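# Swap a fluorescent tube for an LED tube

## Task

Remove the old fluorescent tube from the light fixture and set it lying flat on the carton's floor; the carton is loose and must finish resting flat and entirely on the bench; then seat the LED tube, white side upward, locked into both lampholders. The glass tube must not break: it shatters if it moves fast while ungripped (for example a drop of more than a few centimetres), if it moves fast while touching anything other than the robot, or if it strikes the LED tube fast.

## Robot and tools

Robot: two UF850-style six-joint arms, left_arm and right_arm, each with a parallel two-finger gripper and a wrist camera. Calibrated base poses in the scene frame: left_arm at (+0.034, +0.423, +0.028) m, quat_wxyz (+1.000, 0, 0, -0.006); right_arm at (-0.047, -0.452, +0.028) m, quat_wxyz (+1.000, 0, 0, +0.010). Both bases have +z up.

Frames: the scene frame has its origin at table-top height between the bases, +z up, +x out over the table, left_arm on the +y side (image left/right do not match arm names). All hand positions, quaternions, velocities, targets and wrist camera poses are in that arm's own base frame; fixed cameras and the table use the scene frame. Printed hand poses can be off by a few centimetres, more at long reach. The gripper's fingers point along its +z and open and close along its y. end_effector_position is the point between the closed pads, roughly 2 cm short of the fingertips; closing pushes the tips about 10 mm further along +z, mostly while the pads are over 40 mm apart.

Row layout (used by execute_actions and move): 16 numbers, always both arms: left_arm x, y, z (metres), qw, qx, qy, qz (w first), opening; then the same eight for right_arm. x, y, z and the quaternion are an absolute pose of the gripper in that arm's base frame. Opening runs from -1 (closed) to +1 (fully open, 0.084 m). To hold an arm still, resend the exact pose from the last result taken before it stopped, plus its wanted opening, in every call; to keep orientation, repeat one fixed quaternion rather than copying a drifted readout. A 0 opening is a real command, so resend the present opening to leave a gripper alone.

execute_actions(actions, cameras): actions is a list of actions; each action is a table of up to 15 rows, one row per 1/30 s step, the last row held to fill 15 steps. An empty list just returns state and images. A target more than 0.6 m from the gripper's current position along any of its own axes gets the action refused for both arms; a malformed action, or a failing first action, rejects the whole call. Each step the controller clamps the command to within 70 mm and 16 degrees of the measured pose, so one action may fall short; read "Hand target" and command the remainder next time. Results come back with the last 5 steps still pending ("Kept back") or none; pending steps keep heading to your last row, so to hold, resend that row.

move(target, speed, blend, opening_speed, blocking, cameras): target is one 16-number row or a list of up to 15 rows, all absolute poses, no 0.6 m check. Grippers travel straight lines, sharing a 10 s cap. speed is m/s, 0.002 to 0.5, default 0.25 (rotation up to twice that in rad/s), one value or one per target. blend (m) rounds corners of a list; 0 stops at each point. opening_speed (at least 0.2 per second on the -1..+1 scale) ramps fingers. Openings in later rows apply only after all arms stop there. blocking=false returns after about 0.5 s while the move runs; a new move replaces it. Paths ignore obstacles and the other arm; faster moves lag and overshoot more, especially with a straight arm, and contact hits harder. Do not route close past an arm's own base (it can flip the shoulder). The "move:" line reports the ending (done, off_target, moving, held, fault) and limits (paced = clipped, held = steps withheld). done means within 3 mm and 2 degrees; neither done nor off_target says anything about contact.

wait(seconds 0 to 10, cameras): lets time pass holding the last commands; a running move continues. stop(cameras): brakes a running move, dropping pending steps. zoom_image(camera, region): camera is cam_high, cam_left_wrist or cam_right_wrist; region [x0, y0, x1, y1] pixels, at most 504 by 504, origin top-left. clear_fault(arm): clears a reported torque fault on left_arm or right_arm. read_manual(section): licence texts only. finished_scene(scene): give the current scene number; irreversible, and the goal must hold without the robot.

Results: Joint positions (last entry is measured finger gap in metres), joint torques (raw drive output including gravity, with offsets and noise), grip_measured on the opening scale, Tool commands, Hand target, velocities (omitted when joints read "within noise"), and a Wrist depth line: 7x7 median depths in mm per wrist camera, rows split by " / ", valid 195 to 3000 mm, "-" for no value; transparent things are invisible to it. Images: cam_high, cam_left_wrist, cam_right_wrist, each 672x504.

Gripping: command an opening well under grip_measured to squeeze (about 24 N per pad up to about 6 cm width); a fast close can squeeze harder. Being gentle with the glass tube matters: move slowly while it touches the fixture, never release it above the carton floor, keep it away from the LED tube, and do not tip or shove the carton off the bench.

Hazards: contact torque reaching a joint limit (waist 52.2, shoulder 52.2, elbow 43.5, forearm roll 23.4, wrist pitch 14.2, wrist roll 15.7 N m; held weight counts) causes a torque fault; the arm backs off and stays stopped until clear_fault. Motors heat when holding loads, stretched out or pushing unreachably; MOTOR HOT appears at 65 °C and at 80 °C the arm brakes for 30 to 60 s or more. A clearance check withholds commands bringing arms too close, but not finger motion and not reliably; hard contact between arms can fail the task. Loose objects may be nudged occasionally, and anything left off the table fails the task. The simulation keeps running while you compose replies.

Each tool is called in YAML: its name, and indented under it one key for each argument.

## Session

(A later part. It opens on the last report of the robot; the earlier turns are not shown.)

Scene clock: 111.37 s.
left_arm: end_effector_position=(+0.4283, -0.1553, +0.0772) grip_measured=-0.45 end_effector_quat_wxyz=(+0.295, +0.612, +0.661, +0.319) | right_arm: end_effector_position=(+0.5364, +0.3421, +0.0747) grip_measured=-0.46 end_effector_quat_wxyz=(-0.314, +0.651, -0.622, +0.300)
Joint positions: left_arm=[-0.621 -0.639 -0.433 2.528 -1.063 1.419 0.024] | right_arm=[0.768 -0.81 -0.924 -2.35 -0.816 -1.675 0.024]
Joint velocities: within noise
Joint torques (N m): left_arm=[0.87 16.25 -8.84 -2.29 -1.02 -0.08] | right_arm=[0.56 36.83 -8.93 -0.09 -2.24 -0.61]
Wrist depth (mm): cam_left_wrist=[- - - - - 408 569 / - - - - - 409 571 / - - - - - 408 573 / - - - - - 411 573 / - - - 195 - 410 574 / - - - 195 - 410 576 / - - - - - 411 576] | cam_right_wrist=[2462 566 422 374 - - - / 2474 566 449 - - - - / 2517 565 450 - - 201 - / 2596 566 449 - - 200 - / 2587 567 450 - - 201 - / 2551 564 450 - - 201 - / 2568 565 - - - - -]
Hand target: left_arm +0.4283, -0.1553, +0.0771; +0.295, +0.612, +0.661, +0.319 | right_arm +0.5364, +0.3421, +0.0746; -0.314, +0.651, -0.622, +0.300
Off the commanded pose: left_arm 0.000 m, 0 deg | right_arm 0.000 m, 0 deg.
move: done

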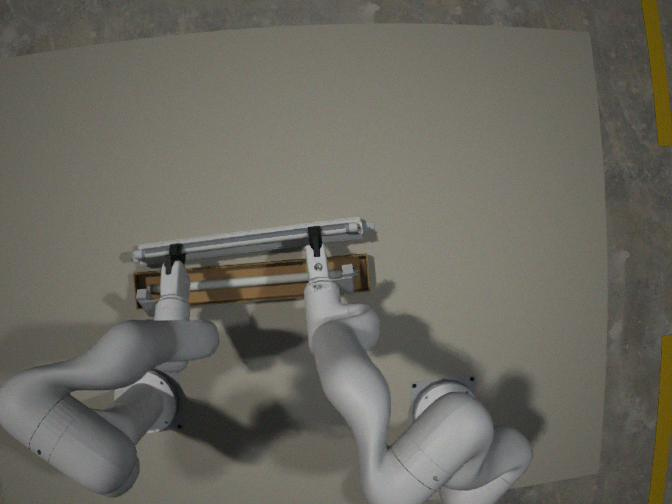

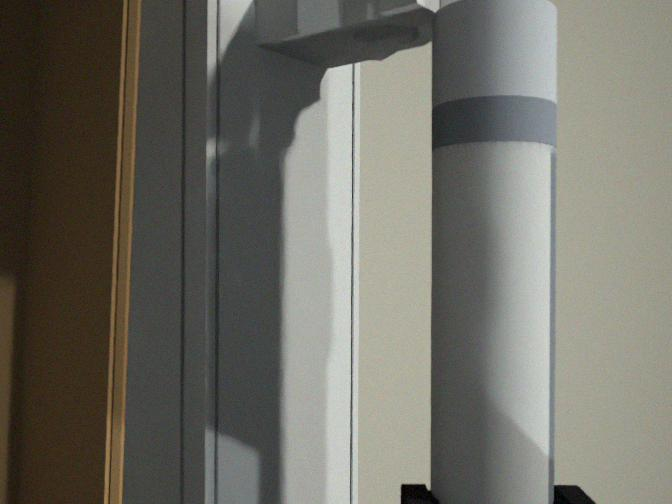

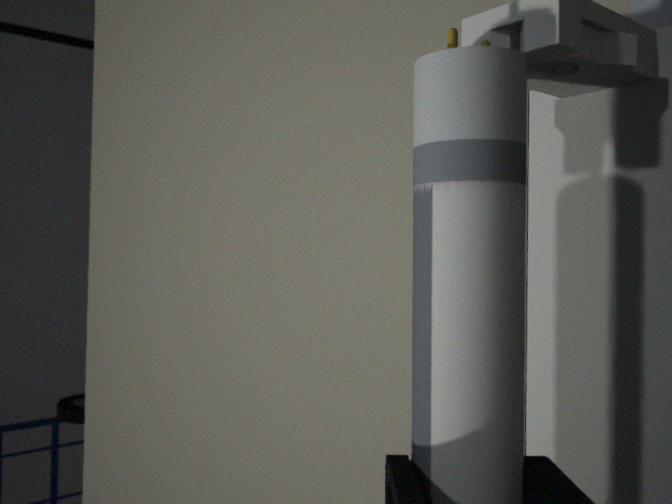

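move:
  target: [0.4283,-0.1553,0.0621,0.2951,0.6118,0.6610,0.3188,-0.9,0.5364,0.3421,0.0596,-0.3140,0.6511,-0.6224,0.3002,-0.9]
  speed: 0.04
  cameras: ["cam_left_wrist","cam_right_wrist"]

zoom_image:
  camera: "cam_right_wrist"
  region: [400, 0, 600, 150]

zoom_image:
  camera: "cam_left_wrist"
  region: [370, 0, 570, 150]

Scene clock: 112.77 s.
left_arm: end_effector_position=(+0.4280, -0.1554, +0.0621) grip_measured=-0.45 end_effector_quat_wxyz=(+0.295, +0.612, +0.661, +0.319) | right_arm: end_effector_position=(+0.5361, +0.3419, +0.0590) grip_measured=-0.45 end_effector_quat_wxyz=(-0.313, +0.651, -0.623, +0.300)
Joint positions: left_arm=[-0.622 -0.693 -0.449 2.539 -1.093 1.395 0.024] | right_arm=[0.768 -0.847 -0.937 -2.366 -0.831 -1.652 0.024]
Joint velocities: within noise
Joint torques (N m): left_arm=[3.27 15.58 -10.85 -3.67 -1.7 -0.11] | right_arm=[3.63 41.67 -5.41 0.33 -1.9 -0.46]
Wrist depth (mm): cam_left_wrist=[- - - - - 371 519 / - - - - - 372 520 / - - - - - 373 520 / - - - - - 372 522 / - - - - - 374 523 / - - - - - 373 524 / - - - - - 374 524] | cam_right_wrist=[2410 519 412 - - - - / 2492 518 413 - - - - / 2467 520 413 - - - - / 2493 519 413 - - - - / 2514 519 413 - - - - / 2533 519 412 - - - - / 2541 520 - - - - -]
Hand target: left_arm +0.4283, -0.1553, +0.0621; +0.295, +0.612, +0.661, +0.319 | right_arm +0.5364, +0.3421, +0.0596; -0.314, +0.651, -0.622, +0.300
Off the commanded pose: left_arm 0.000 m, 0 deg | right_arm 0.001 m, 0 deg.
move: done
Images, in order (width x height): cam_left_wrist 672x504, cam_right_wrist 672x504.

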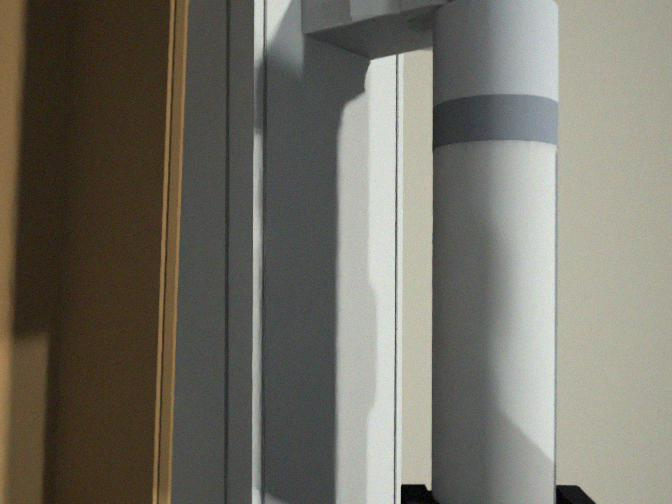

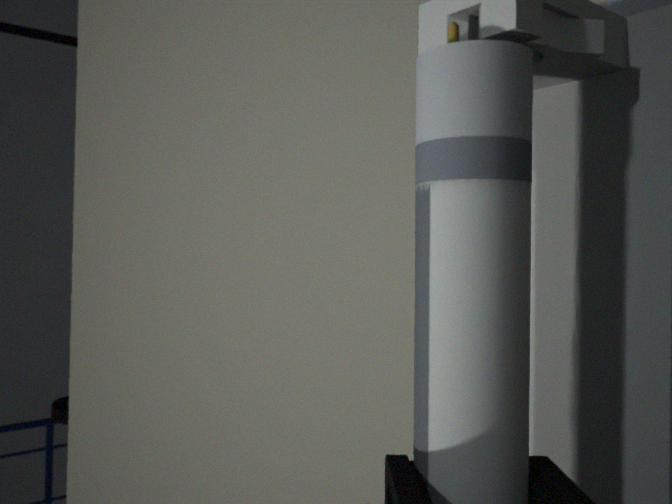

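Scaled by 2.520.

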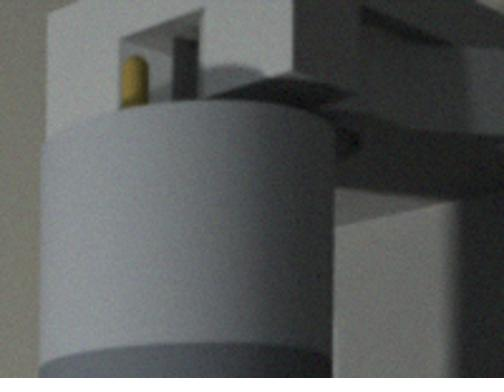

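Scaled by 2.520.

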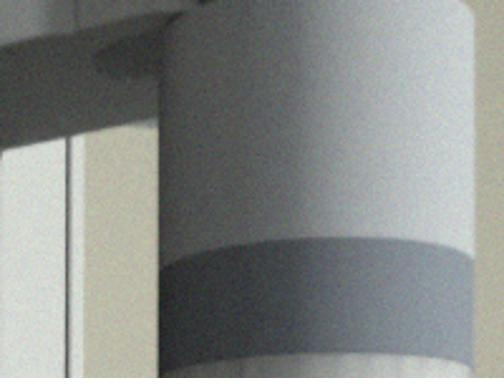

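move:
  target: [0.4283,-0.1553,0.0581,0.2951,0.6118,0.6610,0.3188,-0.9,0.5364,0.3421,0.0556,-0.3140,0.6511,-0.6224,0.3002,-0.9]
  speed: 0.02
  cameras: ["cam_left_wrist","cam_right_wrist"]

zoom_image:
  camera: "cam_right_wrist"
  region: [400, 0, 600, 150]

Scene clock: 113.97 s.
left_arm: end_effector_position=(+0.4285, -0.1553, +0.0585) grip_measured=-0.45 end_effector_quat_wxyz=(+0.296, +0.612, +0.661, +0.319) | right_arm: end_effector_position=(+0.5363, +0.3421, +0.0555) grip_measured=-0.45 end_effector_quat_wxyz=(-0.314, +0.651, -0.622, +0.300)
Joint positions: left_arm=[-0.621 -0.707 -0.454 2.542 -1.102 1.389 0.024] | right_arm=[0.768 -0.856 -0.941 -2.37 -0.836 -1.646 0.024]
Joint velocities: within noise
Joint torques (N m): left_arm=[6.07 13.64 -15.2 -2.72 -0.63 -0.18] | right_arm=[1.39 42.8 -5.11 0.99 -2.5 -0.63]
Wrist depth (mm): cam_left_wrist=[- - - - - 364 512 / - - - - - 365 511 / - - - - - 366 510 / - - - - - 366 512 / - - - - - 366 515 / - - - - - 367 517 / - - - - - 367 517] | cam_right_wrist=[2442 512 405 - - - - / 2455 510 405 - - - - / 2501 512 406 - - - - / 2485 511 406 - - - - / 2494 513 407 - - - - / 2462 511 406 - - - - / 2566 510 - - - - -]
Hand target: left_arm +0.4283, -0.1553, +0.0581; +0.295, +0.612, +0.661, +0.319 | right_arm +0.5364, +0.3421, +0.0556; -0.314, +0.651, -0.622, +0.300
Off the commanded pose: left_arm 0.000 m, 0 deg | right_arm 0.000 m, 0 deg.
move: done
Images, in order (width x height): cam_left_wrist 672x504, cam_right_wrist 672x504.

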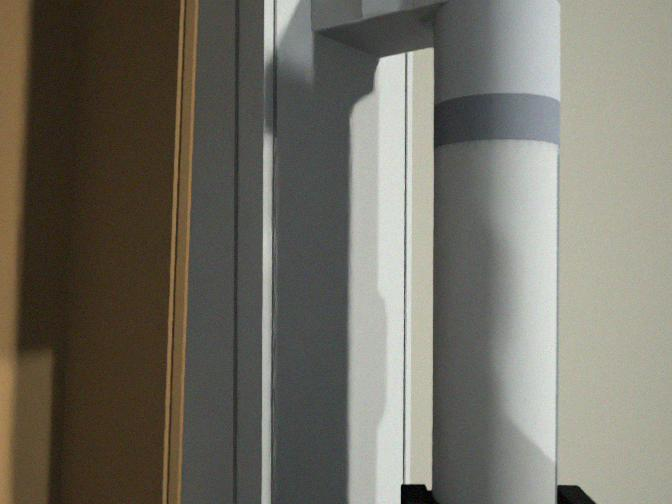

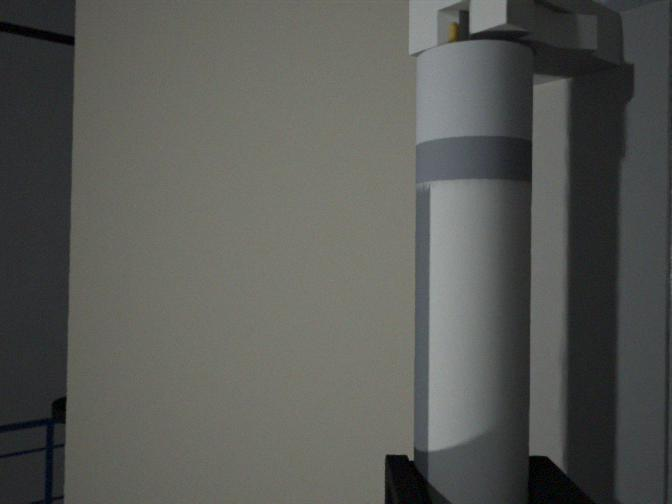

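Scaled by 2.520.

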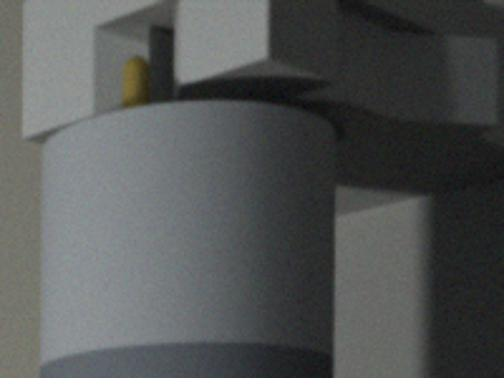

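move:
  target: [0.4283,-0.1553,0.0551,0.2951,0.6118,0.6610,0.3188,-0.9,0.5364,0.3421,0.0526,-0.3140,0.6511,-0.6224,0.3002,-0.9]
  speed: 0.02
  cameras: ["cam_left_wrist","cam_right_wrist"]

zoom_image:
  camera: "cam_left_wrist"
  region: [300, 0, 580, 150]

Scene clock: 114.93 s.
left_arm: end_effector_position=(+0.4289, -0.1554, +0.0557) grip_measured=-0.45 end_effector_quat_wxyz=(+0.296, +0.611, +0.661, +0.319) end_effector_velocity=(+0.002, -0.001, -0.001) end_effector_angular_velocity=(-0.003, +0.001, +0.001) | right_arm: end_effector_position=(+0.5366, +0.3422, +0.0534) grip_measured=-0.45 end_effector_quat_wxyz=(-0.315, +0.651, -0.622, +0.301) end_effector_velocity=(+0.001, +0.000, -0.001) end_effector_angular_velocity=(+0.000, +0.002, +0.000)
Joint positions: left_arm=[-0.621 -0.718 -0.459 2.544 -1.108 1.385 0.024] | right_arm=[0.768 -0.862 -0.943 -2.372 -0.842 -1.642 0.024]
Joint velocities: left_arm=[0.001 -0.002 -0.006 0.001 0.004 -0.001 0.001] | right_arm=[-0.002 -0.004 -0.005 -0.002 0.002 0 0]
Joint torques (N m): left_arm=[0.87 10.48 -8.05 0.84 3.25 0.01] | right_arm=[-2.07 30.85 -9.4 -1.42 0.78 -0.58]
Wrist depth (mm): cam_left_wrist=[- - - - - 360 507 / - - - - - 361 508 / - - - - - 361 508 / - - - - - 362 510 / - - - - - 363 511 / - - - - - 363 511 / - - - - - 364 513] | cam_right_wrist=[2425 509 404 - - - - / 2491 510 404 - - - - / 2479 509 405 - - - - / 2452 511 404 - - - - / 2514 509 405 - - - - / 2476 508 404 - - - - / 2563 511 - - - - -]
Hand target: left_arm +0.4283, -0.1553, +0.0551; +0.295, +0.612, +0.661, +0.319 | right_arm +0.5364, +0.3421, +0.0526; -0.314, +0.651, -0.622, +0.300
Off the commanded pose: left_arm 0.001 m, 0 deg | right_arm 0.001 m, 0 deg.
move: done
Images, in order (width x height): cam_left_wrist 672x504, cam_right_wrist 672x504.

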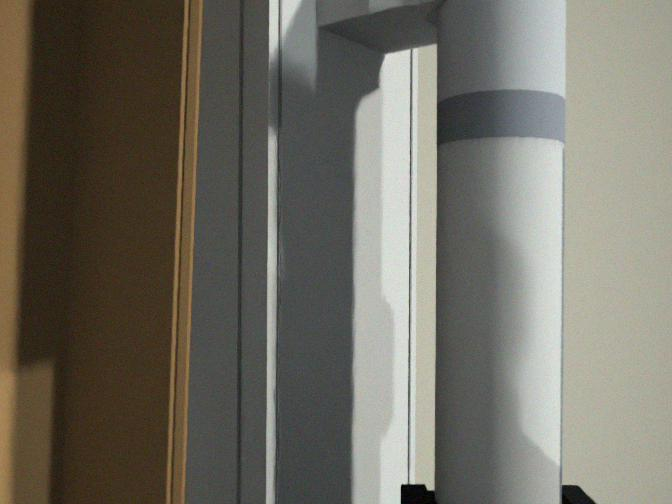

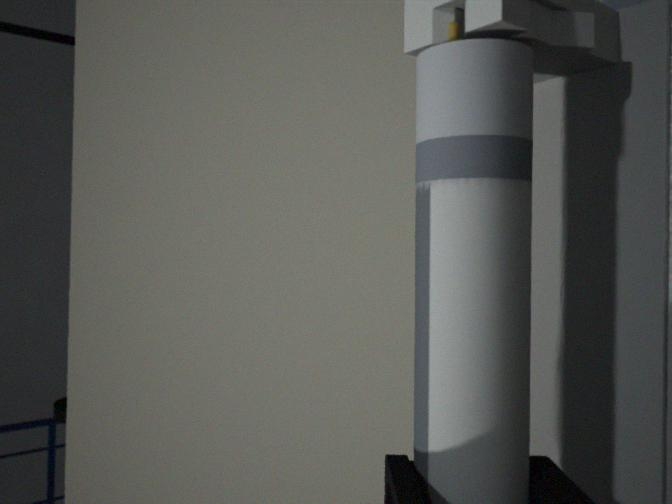

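Scaled by 1.800.

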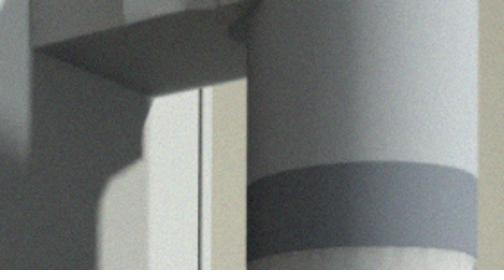

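zoom_image:
  camera: "cam_right_wrist"
  region: [420, 0, 540, 90]

Scaled by 4.200.

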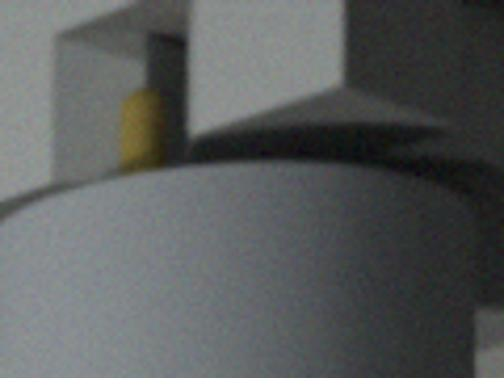

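move:
  target:
    - [0.4282,-0.1554,0.0560,0.3242,0.5970,0.6450,0.3502,-0.9,0.5358,0.3422,0.0536,-0.3450,0.6353,-0.6073,0.3216,-0.9]
    - [0.4282,-0.1554,0.0535,0.3242,0.5970,0.6450,0.3502,-0.9,0.5358,0.3422,0.0510,-0.3450,0.6353,-0.6073,0.3216,-0.9]
  speed: 0.02
  cameras: ["cam_left_wrist","cam_right_wrist"]

zoom_image:
  camera: "cam_right_wrist"
  region: [420, 0, 540, 90]

Scene clock: 118.83 s.
left_arm: end_effector_position=(+0.4282, -0.1554, +0.0535) grip_measured=-0.45 end_effector_quat_wxyz=(+0.324, +0.597, +0.645, +0.350) | right_arm: end_effector_position=(+0.5358, +0.3422, +0.0511) grip_measured=-0.45 end_effector_quat_wxyz=(-0.346, +0.637, -0.609, +0.322)
Joint positions: left_arm=[-0.653 -0.791 -0.462 2.511 -1.251 1.342 0.024] | right_arm=[0.782 -0.898 -0.93 -2.402 -0.961 -1.585 0.024]
Joint velocities: within noise
Joint torques (N m): left_arm=[1.05 17.22 -6.94 -2.16 -0.9 -0.01] | right_arm=[2.82 41.42 -8.49 -1.18 -2.8 -0.41]
Wrist depth (mm): cam_left_wrist=[- - - - - 416 689 / - - - - - 418 689 / - - - - - 417 688 / - - - - - 419 691 / - - - - - 419 694 / - - - - - 422 696 / - - - - - 421 699] | cam_right_wrist=[2479 556 - - - - - / 2491 557 458 - - - - / 2503 559 461 - - - - / 2538 559 461 - - - - / 2571 561 460 - - - - / 2599 564 463 - - - - / 2561 635 - - - - -]
Hand target: left_arm +0.4282, -0.1554, +0.0535; +0.324, +0.597, +0.645, +0.350 | right_arm +0.5358, +0.3422, +0.0510; -0.346, +0.637, -0.609, +0.322
Off the commanded pose: left_arm 0.000 m, 0 deg | right_arm 0.000 m, 0 deg.
move: done
Images, in order (width x height): cam_left_wrist 672x504, cam_right_wrist 672x504.

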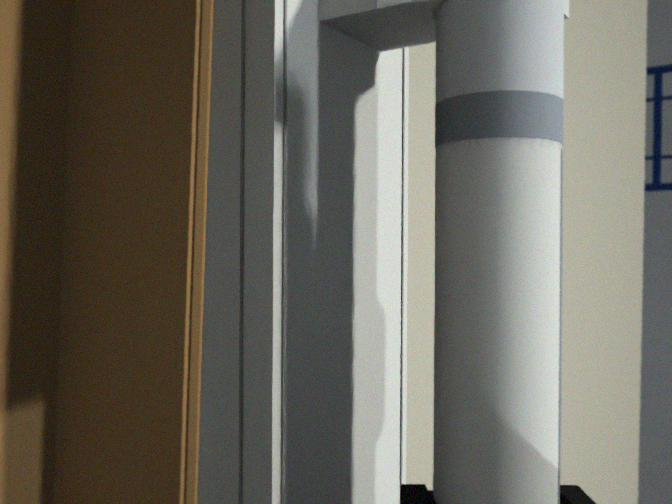

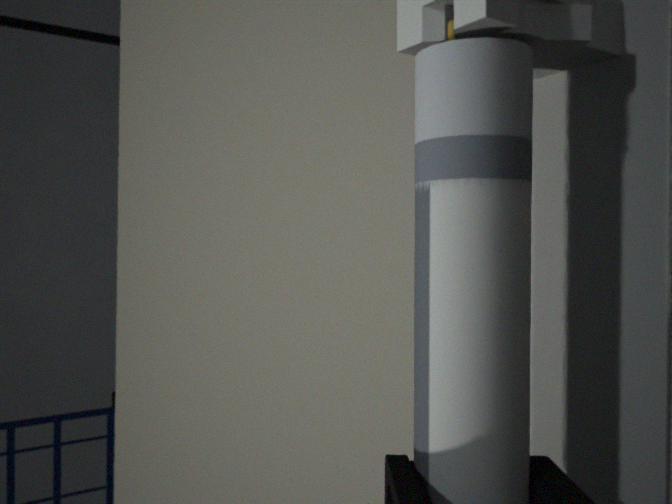

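Scaled by 4.200.

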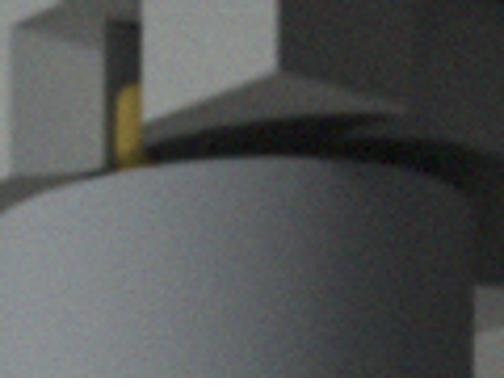

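move:
  target: [0.4280,-0.1554,0.0485,0.3242,0.5970,0.6450,0.3502,-0.9,0.5358,0.3422,0.0460,-0.3450,0.6353,-0.6073,0.3216,-0.9]
  speed: 0.02
  cameras: ["cam_left_wrist","cam_right_wrist"]

zoom_image:
  camera: "cam_right_wrist"
  region: [420, 0, 540, 90]

Scene clock: 119.83 s.
left_arm: end_effector_position=(+0.4280, -0.1554, +0.0486) grip_measured=-0.45 end_effector_quat_wxyz=(+0.324, +0.597, +0.645, +0.350) | right_arm: end_effector_position=(+0.5358, +0.3422, +0.0461) grip_measured=-0.45 end_effector_quat_wxyz=(-0.346, +0.637, -0.609, +0.322)
Joint positions: left_arm=[-0.654 -0.808 -0.469 2.513 -1.26 1.335 0.024] | right_arm=[0.782 -0.91 -0.936 -2.405 -0.966 -1.579 0.024]
Joint velocities: within noise
Joint torques (N m): left_arm=[2.25 17.45 -5.57 -1.66 -1.02 0.09] | right_arm=[3.9 43.74 -9.01 -1.06 -2.89 -0.32]
Wrist depth (mm): cam_left_wrist=[- - - - - 402 660 / - - - - - 403 665 / - - - - - 403 572 / - - - - - 404 668 / - - - - - 405 670 / - - - - - 406 672 / - - - - - 407 676] | cam_right_wrist=[2446 538 - - - - - / 2501 540 445 - - - - / 2580 542 447 - - - - / 2492 544 446 - - - - / 2607 547 449 - - - - / 2617 548 450 - - - - / 2587 617 - - - - -]
Hand target: left_arm +0.4280, -0.1554, +0.0485; +0.324, +0.597, +0.645, +0.350 | right_arm +0.5358, +0.3422, +0.0460; -0.346, +0.637, -0.609, +0.322
Off the commanded pose: left_arm 0.000 m, 0 deg | right_arm 0.000 m, 0 deg.
move: done
Images, in order (width x height): cam_left_wrist 672x504, cam_right_wrist 672x504.

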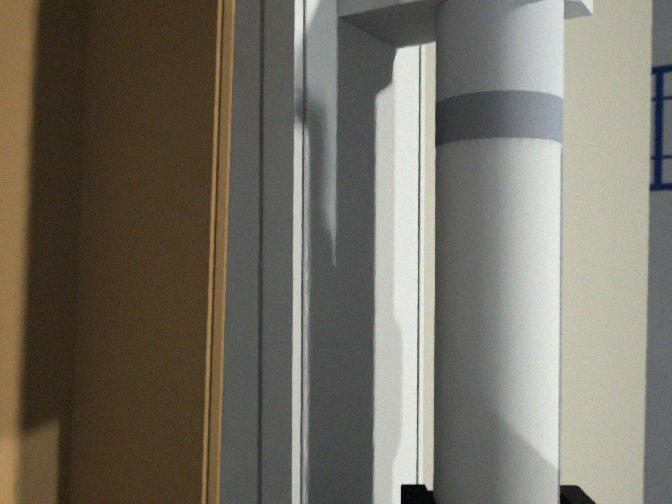

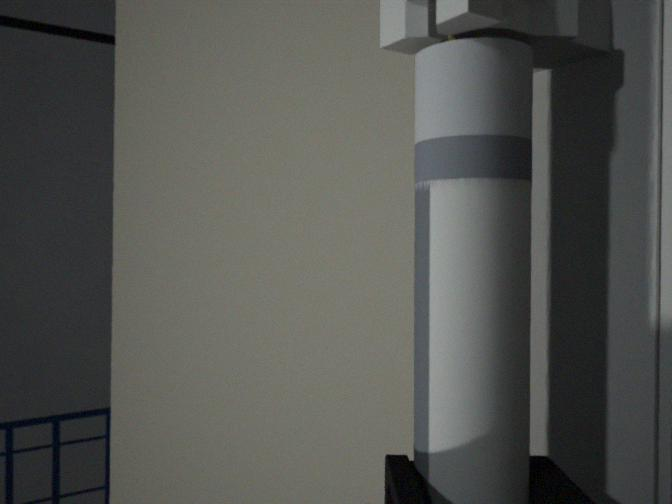

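Scaled by 4.200.

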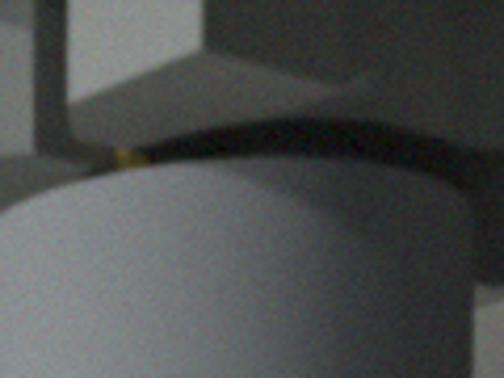

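move:
  target: [0.4280,-0.1554,0.0460,0.3242,0.5970,0.6450,0.3502,-0.9,0.5358,0.3422,0.0435,-0.3450,0.6353,-0.6073,0.3216,-0.9]
  speed: 0.015
  cameras: []

move:
  target: [0.4280,-0.1554,0.0445,0.3242,0.5970,0.6450,0.3502,-0.9,0.5358,0.3422,0.0420,-0.3450,0.6353,-0.6073,0.3216,-0.9]
  speed: 0.015
  cameras: ["cam_left_wrist","cam_right_wrist"]

Scene clock: 120.77 s.
left_arm: end_effector_position=(+0.4282, -0.1554, +0.0464) grip_measured=-0.45 end_effector_quat_wxyz=(+0.325, +0.597, +0.645, +0.351) | right_arm: end_effector_position=(+0.5360, +0.3422, +0.0439) grip_measured=-0.45 end_effector_quat_wxyz=(-0.346, +0.637, -0.609, +0.323)
Joint positions: left_arm=[-0.654 -0.817 -0.472 2.514 -1.266 1.332 0.024] | right_arm=[0.782 -0.916 -0.938 -2.407 -0.97 -1.576 0.024]
Joint velocities: within noise
Joint torques (N m): left_arm=[0.49 15.78 -7.33 -0.09 0.41 0.01] | right_arm=[3.73 39.48 -8.58 -1.21 -1.58 -0.51]
Wrist depth (mm): cam_left_wrist=[- - - - - 397 657 / - - - - - 398 566 / - - - - - 399 659 / - - - - - 398 661 / - - - - - 401 663 / - - - - - 401 669 / - - - - - 401 670] | cam_right_wrist=[2464 535 - - - - - / 2473 536 441 - - - - / 2477 537 442 - - - - / 2513 539 441 - - - - / 2518 541 444 - - - - / 2560 544 446 - - - - / 2568 613 - - - - -]
Hand target: left_arm +0.4280, -0.1554, +0.0460; +0.324, +0.597, +0.645, +0.350 | right_arm +0.5358, +0.3422, +0.0435; -0.346, +0.637, -0.609, +0.322
Off the commanded pose: left_arm 0.000 m, 0 deg | right_arm 0.000 m, 0 deg.
move: done
No camera images: "cameras" was empty.

Scene clock: 121.47 s.
left_arm: end_effector_position=(+0.4286, -0.1555, +0.0455) grip_measured=-0.45 end_effector_quat_wxyz=(+0.326, +0.596, +0.644, +0.351) end_effector_velocity=(+0.000, +0.000, +0.000) end_effector_angular_velocity=(+0.001, -0.004, -0.002) | right_arm: end_effector_position=(+0.5364, +0.3424, +0.0429) grip_measured=-0.45 end_effector_quat_wxyz=(-0.347, +0.636, -0.609, +0.323)
Joint positions: left_arm=[-0.653 -0.822 -0.475 2.514 -1.271 1.33 0.024] | right_arm=[0.782 -0.92 -0.94 -2.408 -0.973 -1.574 0.024]
Joint velocities: left_arm=[0 -0.003 0 0.001 -0.007 -0.001 0] | right_arm=[within noise]
Joint torques (N m): left_arm=[-0.04 8.8 -8.32 2.12 4.19 0.04] | right_arm=[4.69 28.72 -7.03 -3.6 3.77 -0.51]
Wrist depth (mm): cam_left_wrist=[- - - - - 443 663 / - - - - - 443 667 / - - - - - 401 668 / - - - - - 401 670 / - - - - - 401 673 / - - - - - 403 676 / - - - - - 403 679] | cam_right_wrist=[2405 535 - - - - - / 2499 539 441 - - - - / 2515 538 443 - - - - / 2526 541 443 - - - - / 2569 543 444 - - - - / 2596 547 447 - - - - / 2591 619 - - - - -]
Hand target: left_arm +0.4280, -0.1554, +0.0445; +0.324, +0.597, +0.645, +0.350 | right_arm +0.5358, +0.3422, +0.0420; -0.346, +0.637, -0.609, +0.322
Off the commanded pose: left_arm 0.001 m, 0 deg | right_arm 0.001 m, 0 deg.
move: done
Images, in order (width x height): cam_left_wrist 672x504, cam_right_wrist 672x504.

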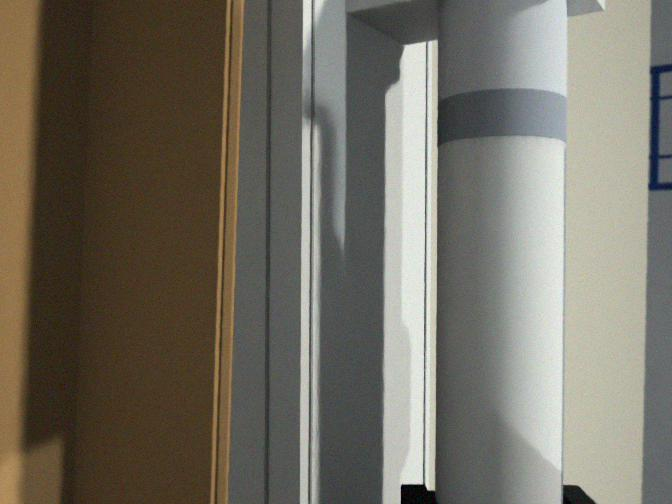

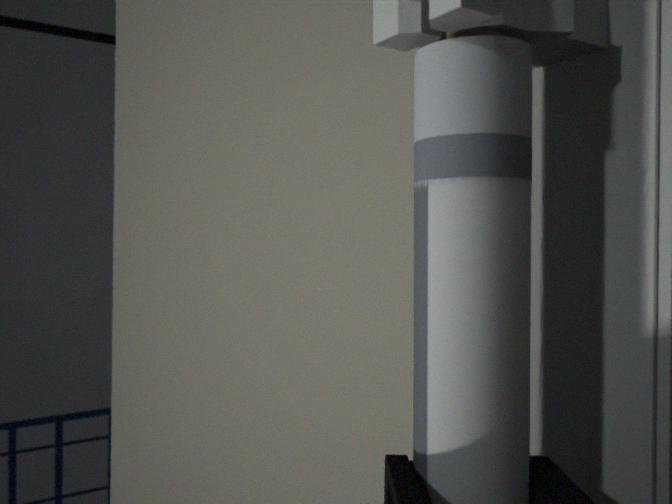

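move:
  target:
    - [0.4325,-0.1550,0.0507,0.1585,0.6605,0.7136,0.1713,-0.9,0.5412,0.3424,0.0486,-0.1687,0.7029,-0.6719,0.1613,-0.9]
    - [0.4389,-0.1545,0.0521,-0.0178,0.6791,0.7337,-0.0192,-0.9,0.5481,0.3427,0.0501,0.0189,0.7227,-0.6908,-0.0181,-0.9]
  speed: 0.12
  blend: 0.002

Scene clock: 132.13 s.
left_arm: end_effector_position=(+0.4391, -0.1546, +0.0521) grip_measured=-0.45 end_effector_quat_wxyz=(-0.017, +0.679, +0.734, -0.019) | right_arm: end_effector_position=(+0.5481, +0.3430, +0.0502) grip_measured=-0.45 end_effector_quat_wxyz=(+0.019, +0.723, -0.691, -0.018)
Joint positions: left_arm=[-0.328 -0.641 -0.873 3.066 0.28 1.239 0.024] | right_arm=[0.55 -0.949 -1.465 0.048 -0.562 -4.249 0.024]
Joint velocities: within noise
Joint torques (N m): left_arm=[2.83 24.89 -14.86 -0.11 3.4 -0.12] | right_arm=[-17.27 52.4 -19.89 -6.71 1 -0.51]
Wrist depth (mm): cam_left_wrist=[214 212 212 214 - - 208 / 215 212 212 214 - - 208 / 215 212 211 214 - - 208 / 215 212 211 213 - - 207 / 215 212 211 213 - - 208 / 215 212 211 213 - - 207 / 215 212 211 213 - - 207] | cam_right_wrist=[202 204 206 - - 211 212 / 203 204 206 - - 212 212 / 203 205 206 - - 212 213 / 203 205 207 - - 213 213 / 203 205 207 - - 213 213 / 203 206 207 - - 213 214 / 204 206 207 - - 214 214]
Hand target: left_arm +0.4389, -0.1545, +0.0521; -0.018, +0.679, +0.734, -0.019 | right_arm +0.5481, +0.3427, +0.0501; +0.019, +0.723, -0.691, -0.018
Off the commanded pose: left_arm 0.000 m, 0 deg | right_arm 0.000 m, 0 deg.
move: done

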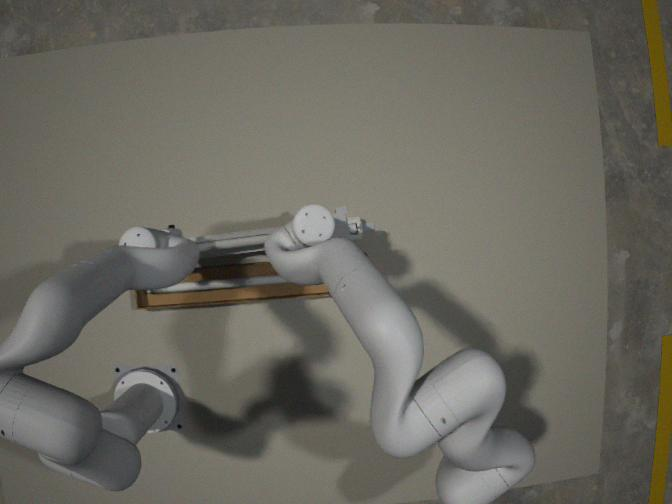

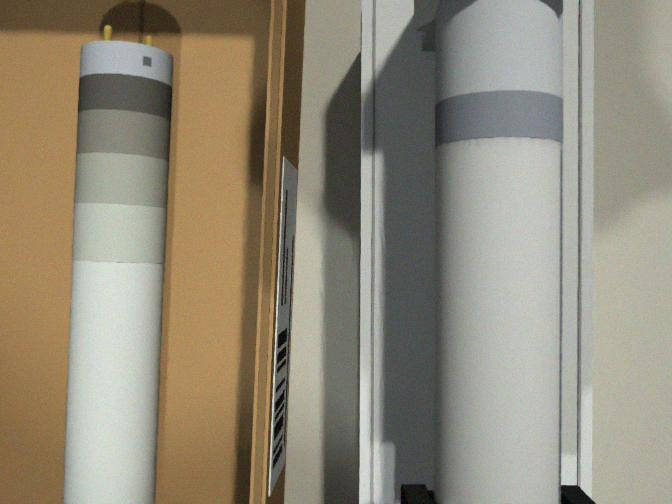

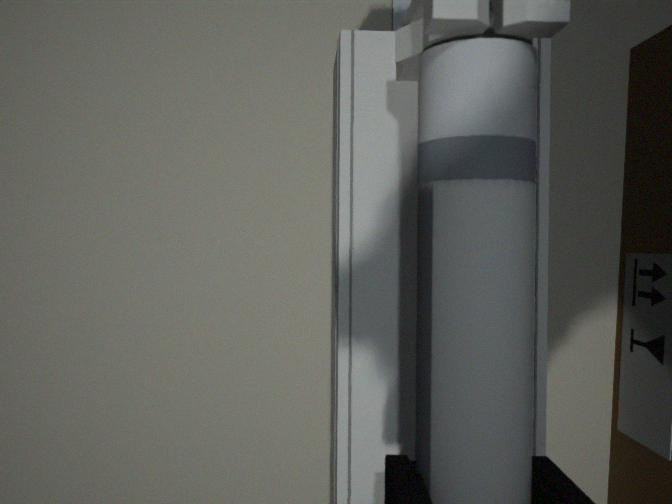

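move:
  target: [0.4450,-0.1541,0.0501,-0.1929,0.6513,0.7037,-0.2084,-0.9,0.5548,0.3430,0.0479,0.2053,0.6931,-0.6625,-0.1962,-0.9]
  speed: 0.12

zoom_image:
  camera: "cam_right_wrist"
  region: [400, 0, 560, 120]

Scene clock: 135.03 s.
left_arm: end_effector_position=(+0.4448, -0.1541, +0.0501) grip_measured=-0.45 end_effector_quat_wxyz=(-0.193, +0.651, +0.704, -0.208) | right_arm: end_effector_position=(+0.5544, +0.3433, +0.0479) grip_measured=-0.45 end_effector_quat_wxyz=(+0.205, +0.693, -0.663, -0.197)
Joint positions: left_arm=[-0.244 -0.91 -1.261 2.923 0.915 1.433 0.024] | right_arm=[0.47 -1.295 -2.025 0.238 -1.273 -4.421 0.024]
Joint velocities: within noise
Joint torques (N m): left_arm=[5.14 32.6 -17.52 2.5 4.5 -0.23] | right_arm=[-16.79 60.39 -23.7 -8.63 3.31 -0.84]
Wrist depth (mm): cam_left_wrist=[344 258 259 252 - - - / 344 259 231 231 - - - / 344 261 231 232 - - - / 342 262 230 233 - - - / 342 264 231 235 - - - / 342 265 230 237 - - - / 341 267 230 - - - -] | cam_right_wrist=[- - - - - - 291 / - - - - - 212 266 / - - - - - 210 279 / - - - - - 218 277 / - - - - - 217 275 / - - - - - 215 274 / - - - - - 241 273]
Hand target: left_arm +0.4450, -0.1541, +0.0501; -0.193, +0.651, +0.704, -0.208 | right_arm +0.5548, +0.3430, +0.0479; +0.205, +0.693, -0.663, -0.196
Off the commanded pose: left_arm 0.000 m, 0 deg | right_arm 0.000 m, 0 deg.
move: done

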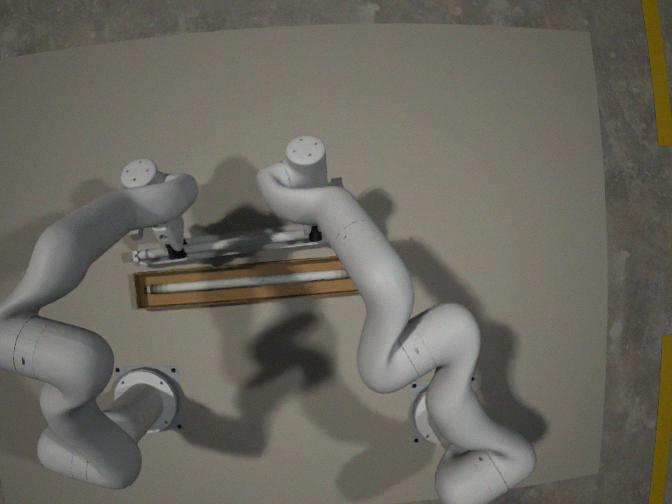

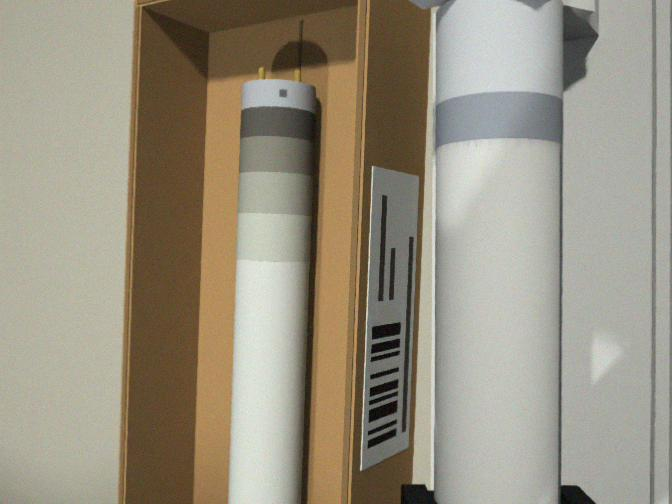

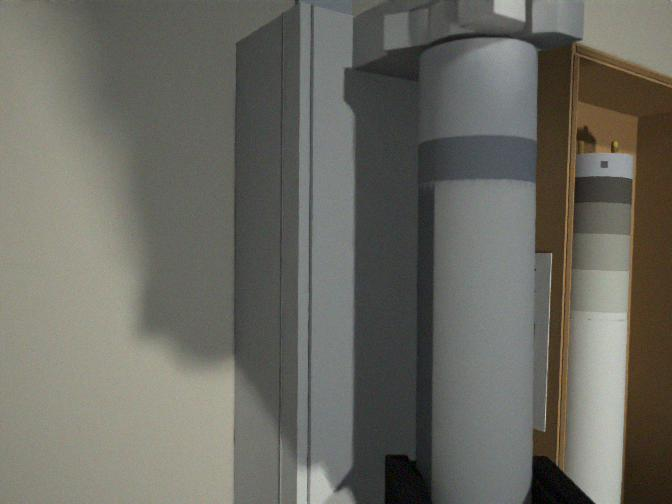

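Scaled by 3.150.

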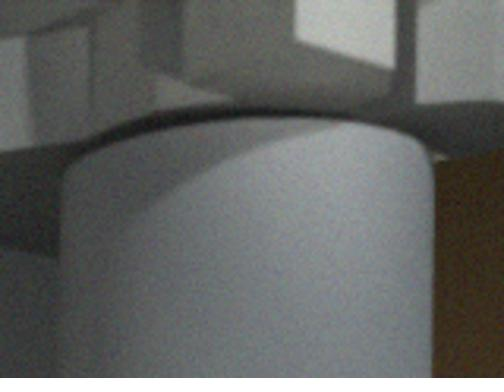

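move:
  target:
    - [0.4450,-0.1541,0.0501,-0.1929,0.6513,0.7037,-0.2084,-0.1,0.5548,0.3430,0.0479,0.2053,0.6931,-0.6625,-0.1962,-0.1]
    - [0.4882,-0.1507,0.117,-0.1929,0.6513,0.7037,-0.2084,-0.1,0.598,0.345,0.115,0.2053,0.6931,-0.6625,-0.1962,-0.1]
  speed: 0.1
  opening_speed: 0.4

Scene clock: 138.83 s.
left_arm: end_effector_position=(+0.4881, -0.1507, +0.1169) grip_measured=-0.11 end_effector_quat_wxyz=(-0.193, +0.651, +0.704, -0.208) | right_arm: end_effector_position=(+0.5979, +0.3450, +0.1149) grip_measured=-0.11 end_effector_quat_wxyz=(+0.205, +0.693, -0.663, -0.196)
Joint positions: left_arm=[-0.222 -0.861 -1.377 2.958 1.079 1.405 0.039] | right_arm=[0.448 -1.338 -2.27 0.216 -1.472 -4.391 0.039]
Joint velocities: within noise
Joint torques (N m): left_arm=[0.32 26.29 -21.69 -1.14 1.21 0.03] | right_arm=[4.45 59.77 -19.35 -0.22 -1.81 -0.48]
Wrist depth (mm): cam_left_wrist=[445 414 355 305 289 273 259 / 446 414 350 330 211 237 258 / 459 414 355 312 211 242 258 / 459 413 343 308 211 241 257 / 458 413 345 308 211 241 258 / 459 412 347 310 211 241 257 / 458 412 349 310 211 241 257] | cam_right_wrist=[218 236 257 280 312 351 401 / 219 236 255 236 211 336 403 / 219 237 254 236 212 321 364 / 219 237 255 237 212 321 362 / 220 238 255 236 213 324 406 / 220 238 255 237 213 321 408 / 221 238 255 237 214 320 409]
Hand target: left_arm +0.4882, -0.1507, +0.1170; -0.193, +0.651, +0.704, -0.208 | right_arm +0.5980, +0.3450, +0.1150; +0.205, +0.693, -0.663, -0.196
Off the commanded pose: left_arm 0.000 m, 0 deg | right_arm 0.000 m, 0 deg.
move: done

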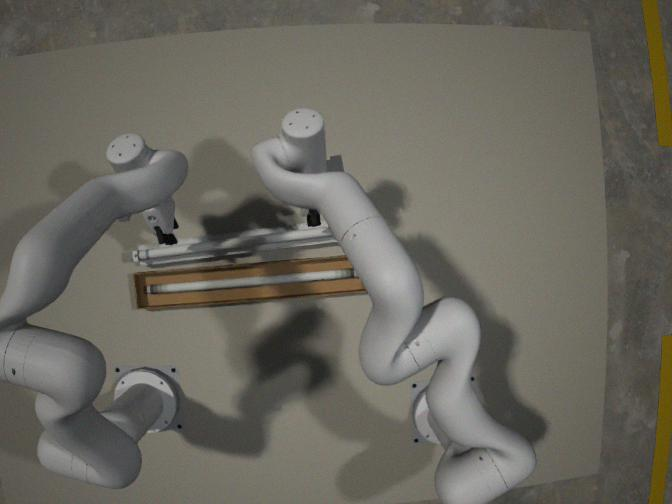

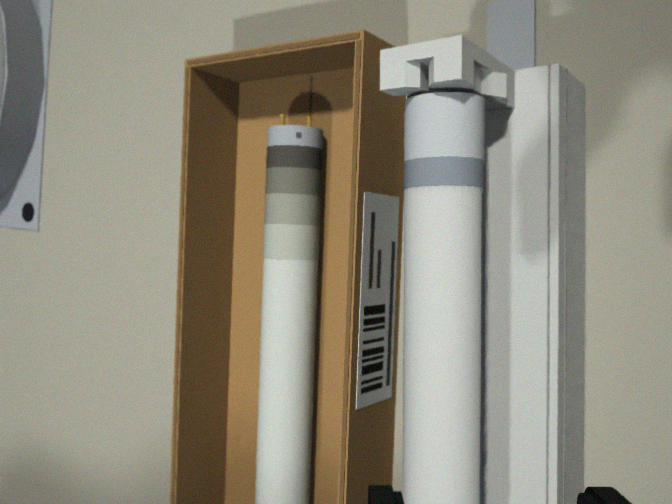

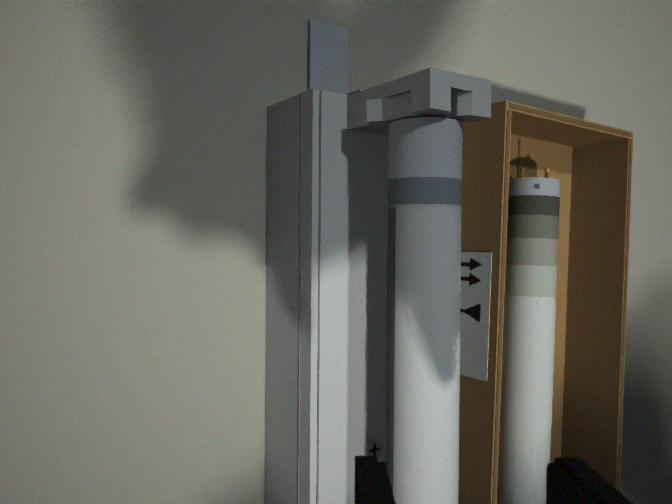

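move:
  target:
    - [0.4625,-0.11,0.15,0,0.6793,0.7339,0,0,0.521,0.285,0.15,0,0.7229,-0.6910,0,0]
    - [0.4625,-0.10,0.115,0,0.6793,0.7339,0,0,0.521,0.285,0.115,0,0.7229,-0.6910,0,0]
  speed: 0.2
  blend: 0.02

zoom_image:
  camera: "cam_left_wrist"
  region: [240, 160, 440, 310]

zoom_image:
  camera: "cam_right_wrist"
  region: [240, 140, 440, 290]

Scene clock: 141.27 s.
left_arm: end_effector_position=(+0.4626, -0.1001, +0.1152) grip_measured=-0.01 end_effector_quat_wxyz=(+0.000, +0.679, +0.734, +0.000) | right_arm: end_effector_position=(+0.5211, +0.2850, +0.1152) grip_measured=-0.01 end_effector_quat_wxyz=(+0.000, +0.723, -0.691, +0.000)
Joint positions: left_arm=[-0.213 -0.494 -0.848 3.142 0.354 1.281 0.044] | right_arm=[0.501 -0.714 -1.223 0 -0.508 -4.257 0.044]
Joint velocities: within noise
Joint torques (N m): left_arm=[1.21 20.15 -19.36 -1.35 0.42 0.03] | right_arm=[6.62 44.56 -17.52 -1.18 -0.64 -0.31]
Wrist depth (mm): cam_left_wrist=[275 275 275 274 274 273 273 / 276 275 274 274 274 273 273 / 271 271 275 274 273 273 273 / 270 271 247 - 236 273 273 / 271 270 251 196 236 274 273 / 271 270 254 195 236 273 272 / 271 270 237 195 236 273 273] | cam_right_wrist=[273 273 274 273 273 274 275 / 274 273 274 274 274 274 274 / 274 274 274 275 275 275 275 / 274 275 275 275 275 271 271 / 274 275 275 200 275 272 250 / 275 275 275 200 276 272 249 / 276 275 276 201 276 272 249]
Hand target: left_arm +0.4625, -0.1000, +0.1150; +0.000, +0.679, +0.734, +0.000 | right_arm +0.5210, +0.2850, +0.1150; +0.000, +0.723, -0.691, +0.000
Off the commanded pose: left_arm 0.000 m, 0 deg | right_arm 0.000 m, 0 deg.
move: done; blend cut to 0.0182 m at target 1

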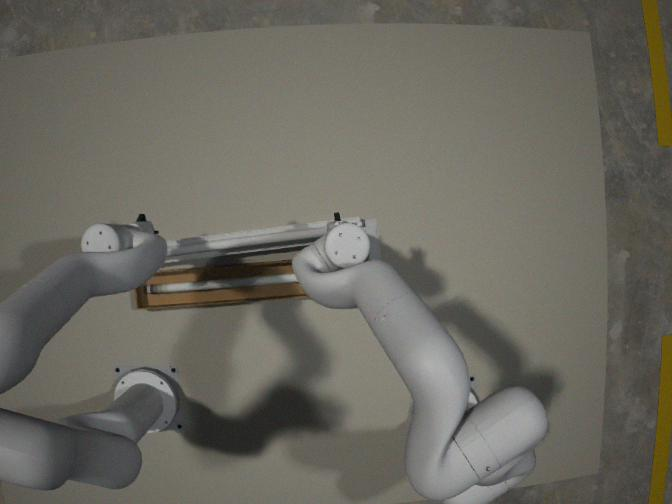

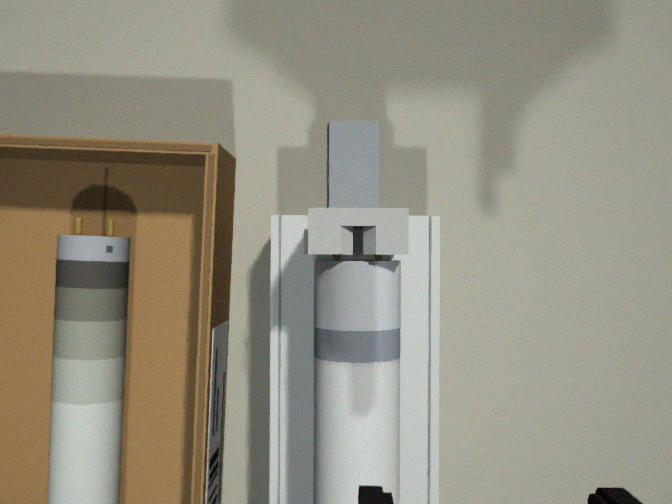

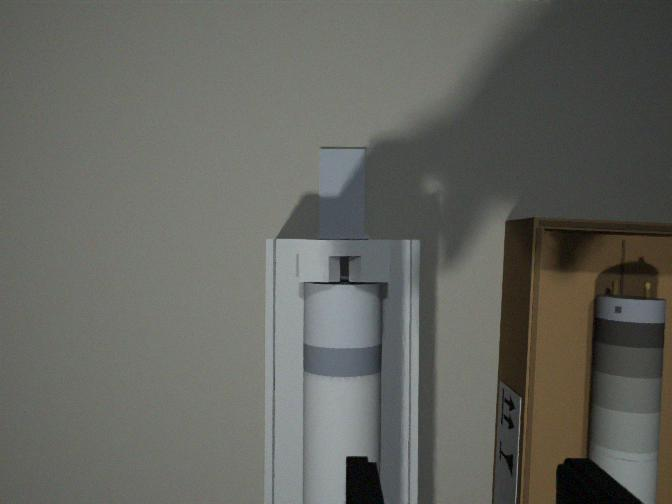

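Scaled by 2.520.

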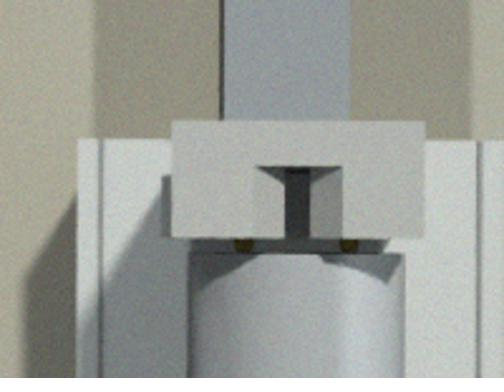

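Scaled by 2.520.

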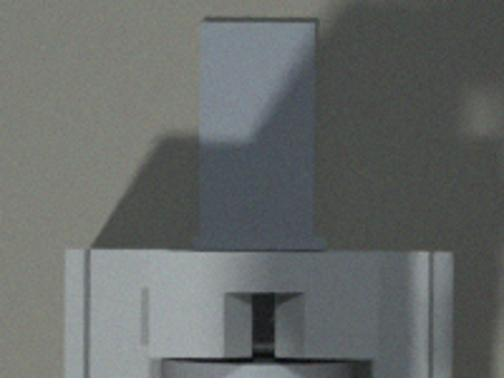

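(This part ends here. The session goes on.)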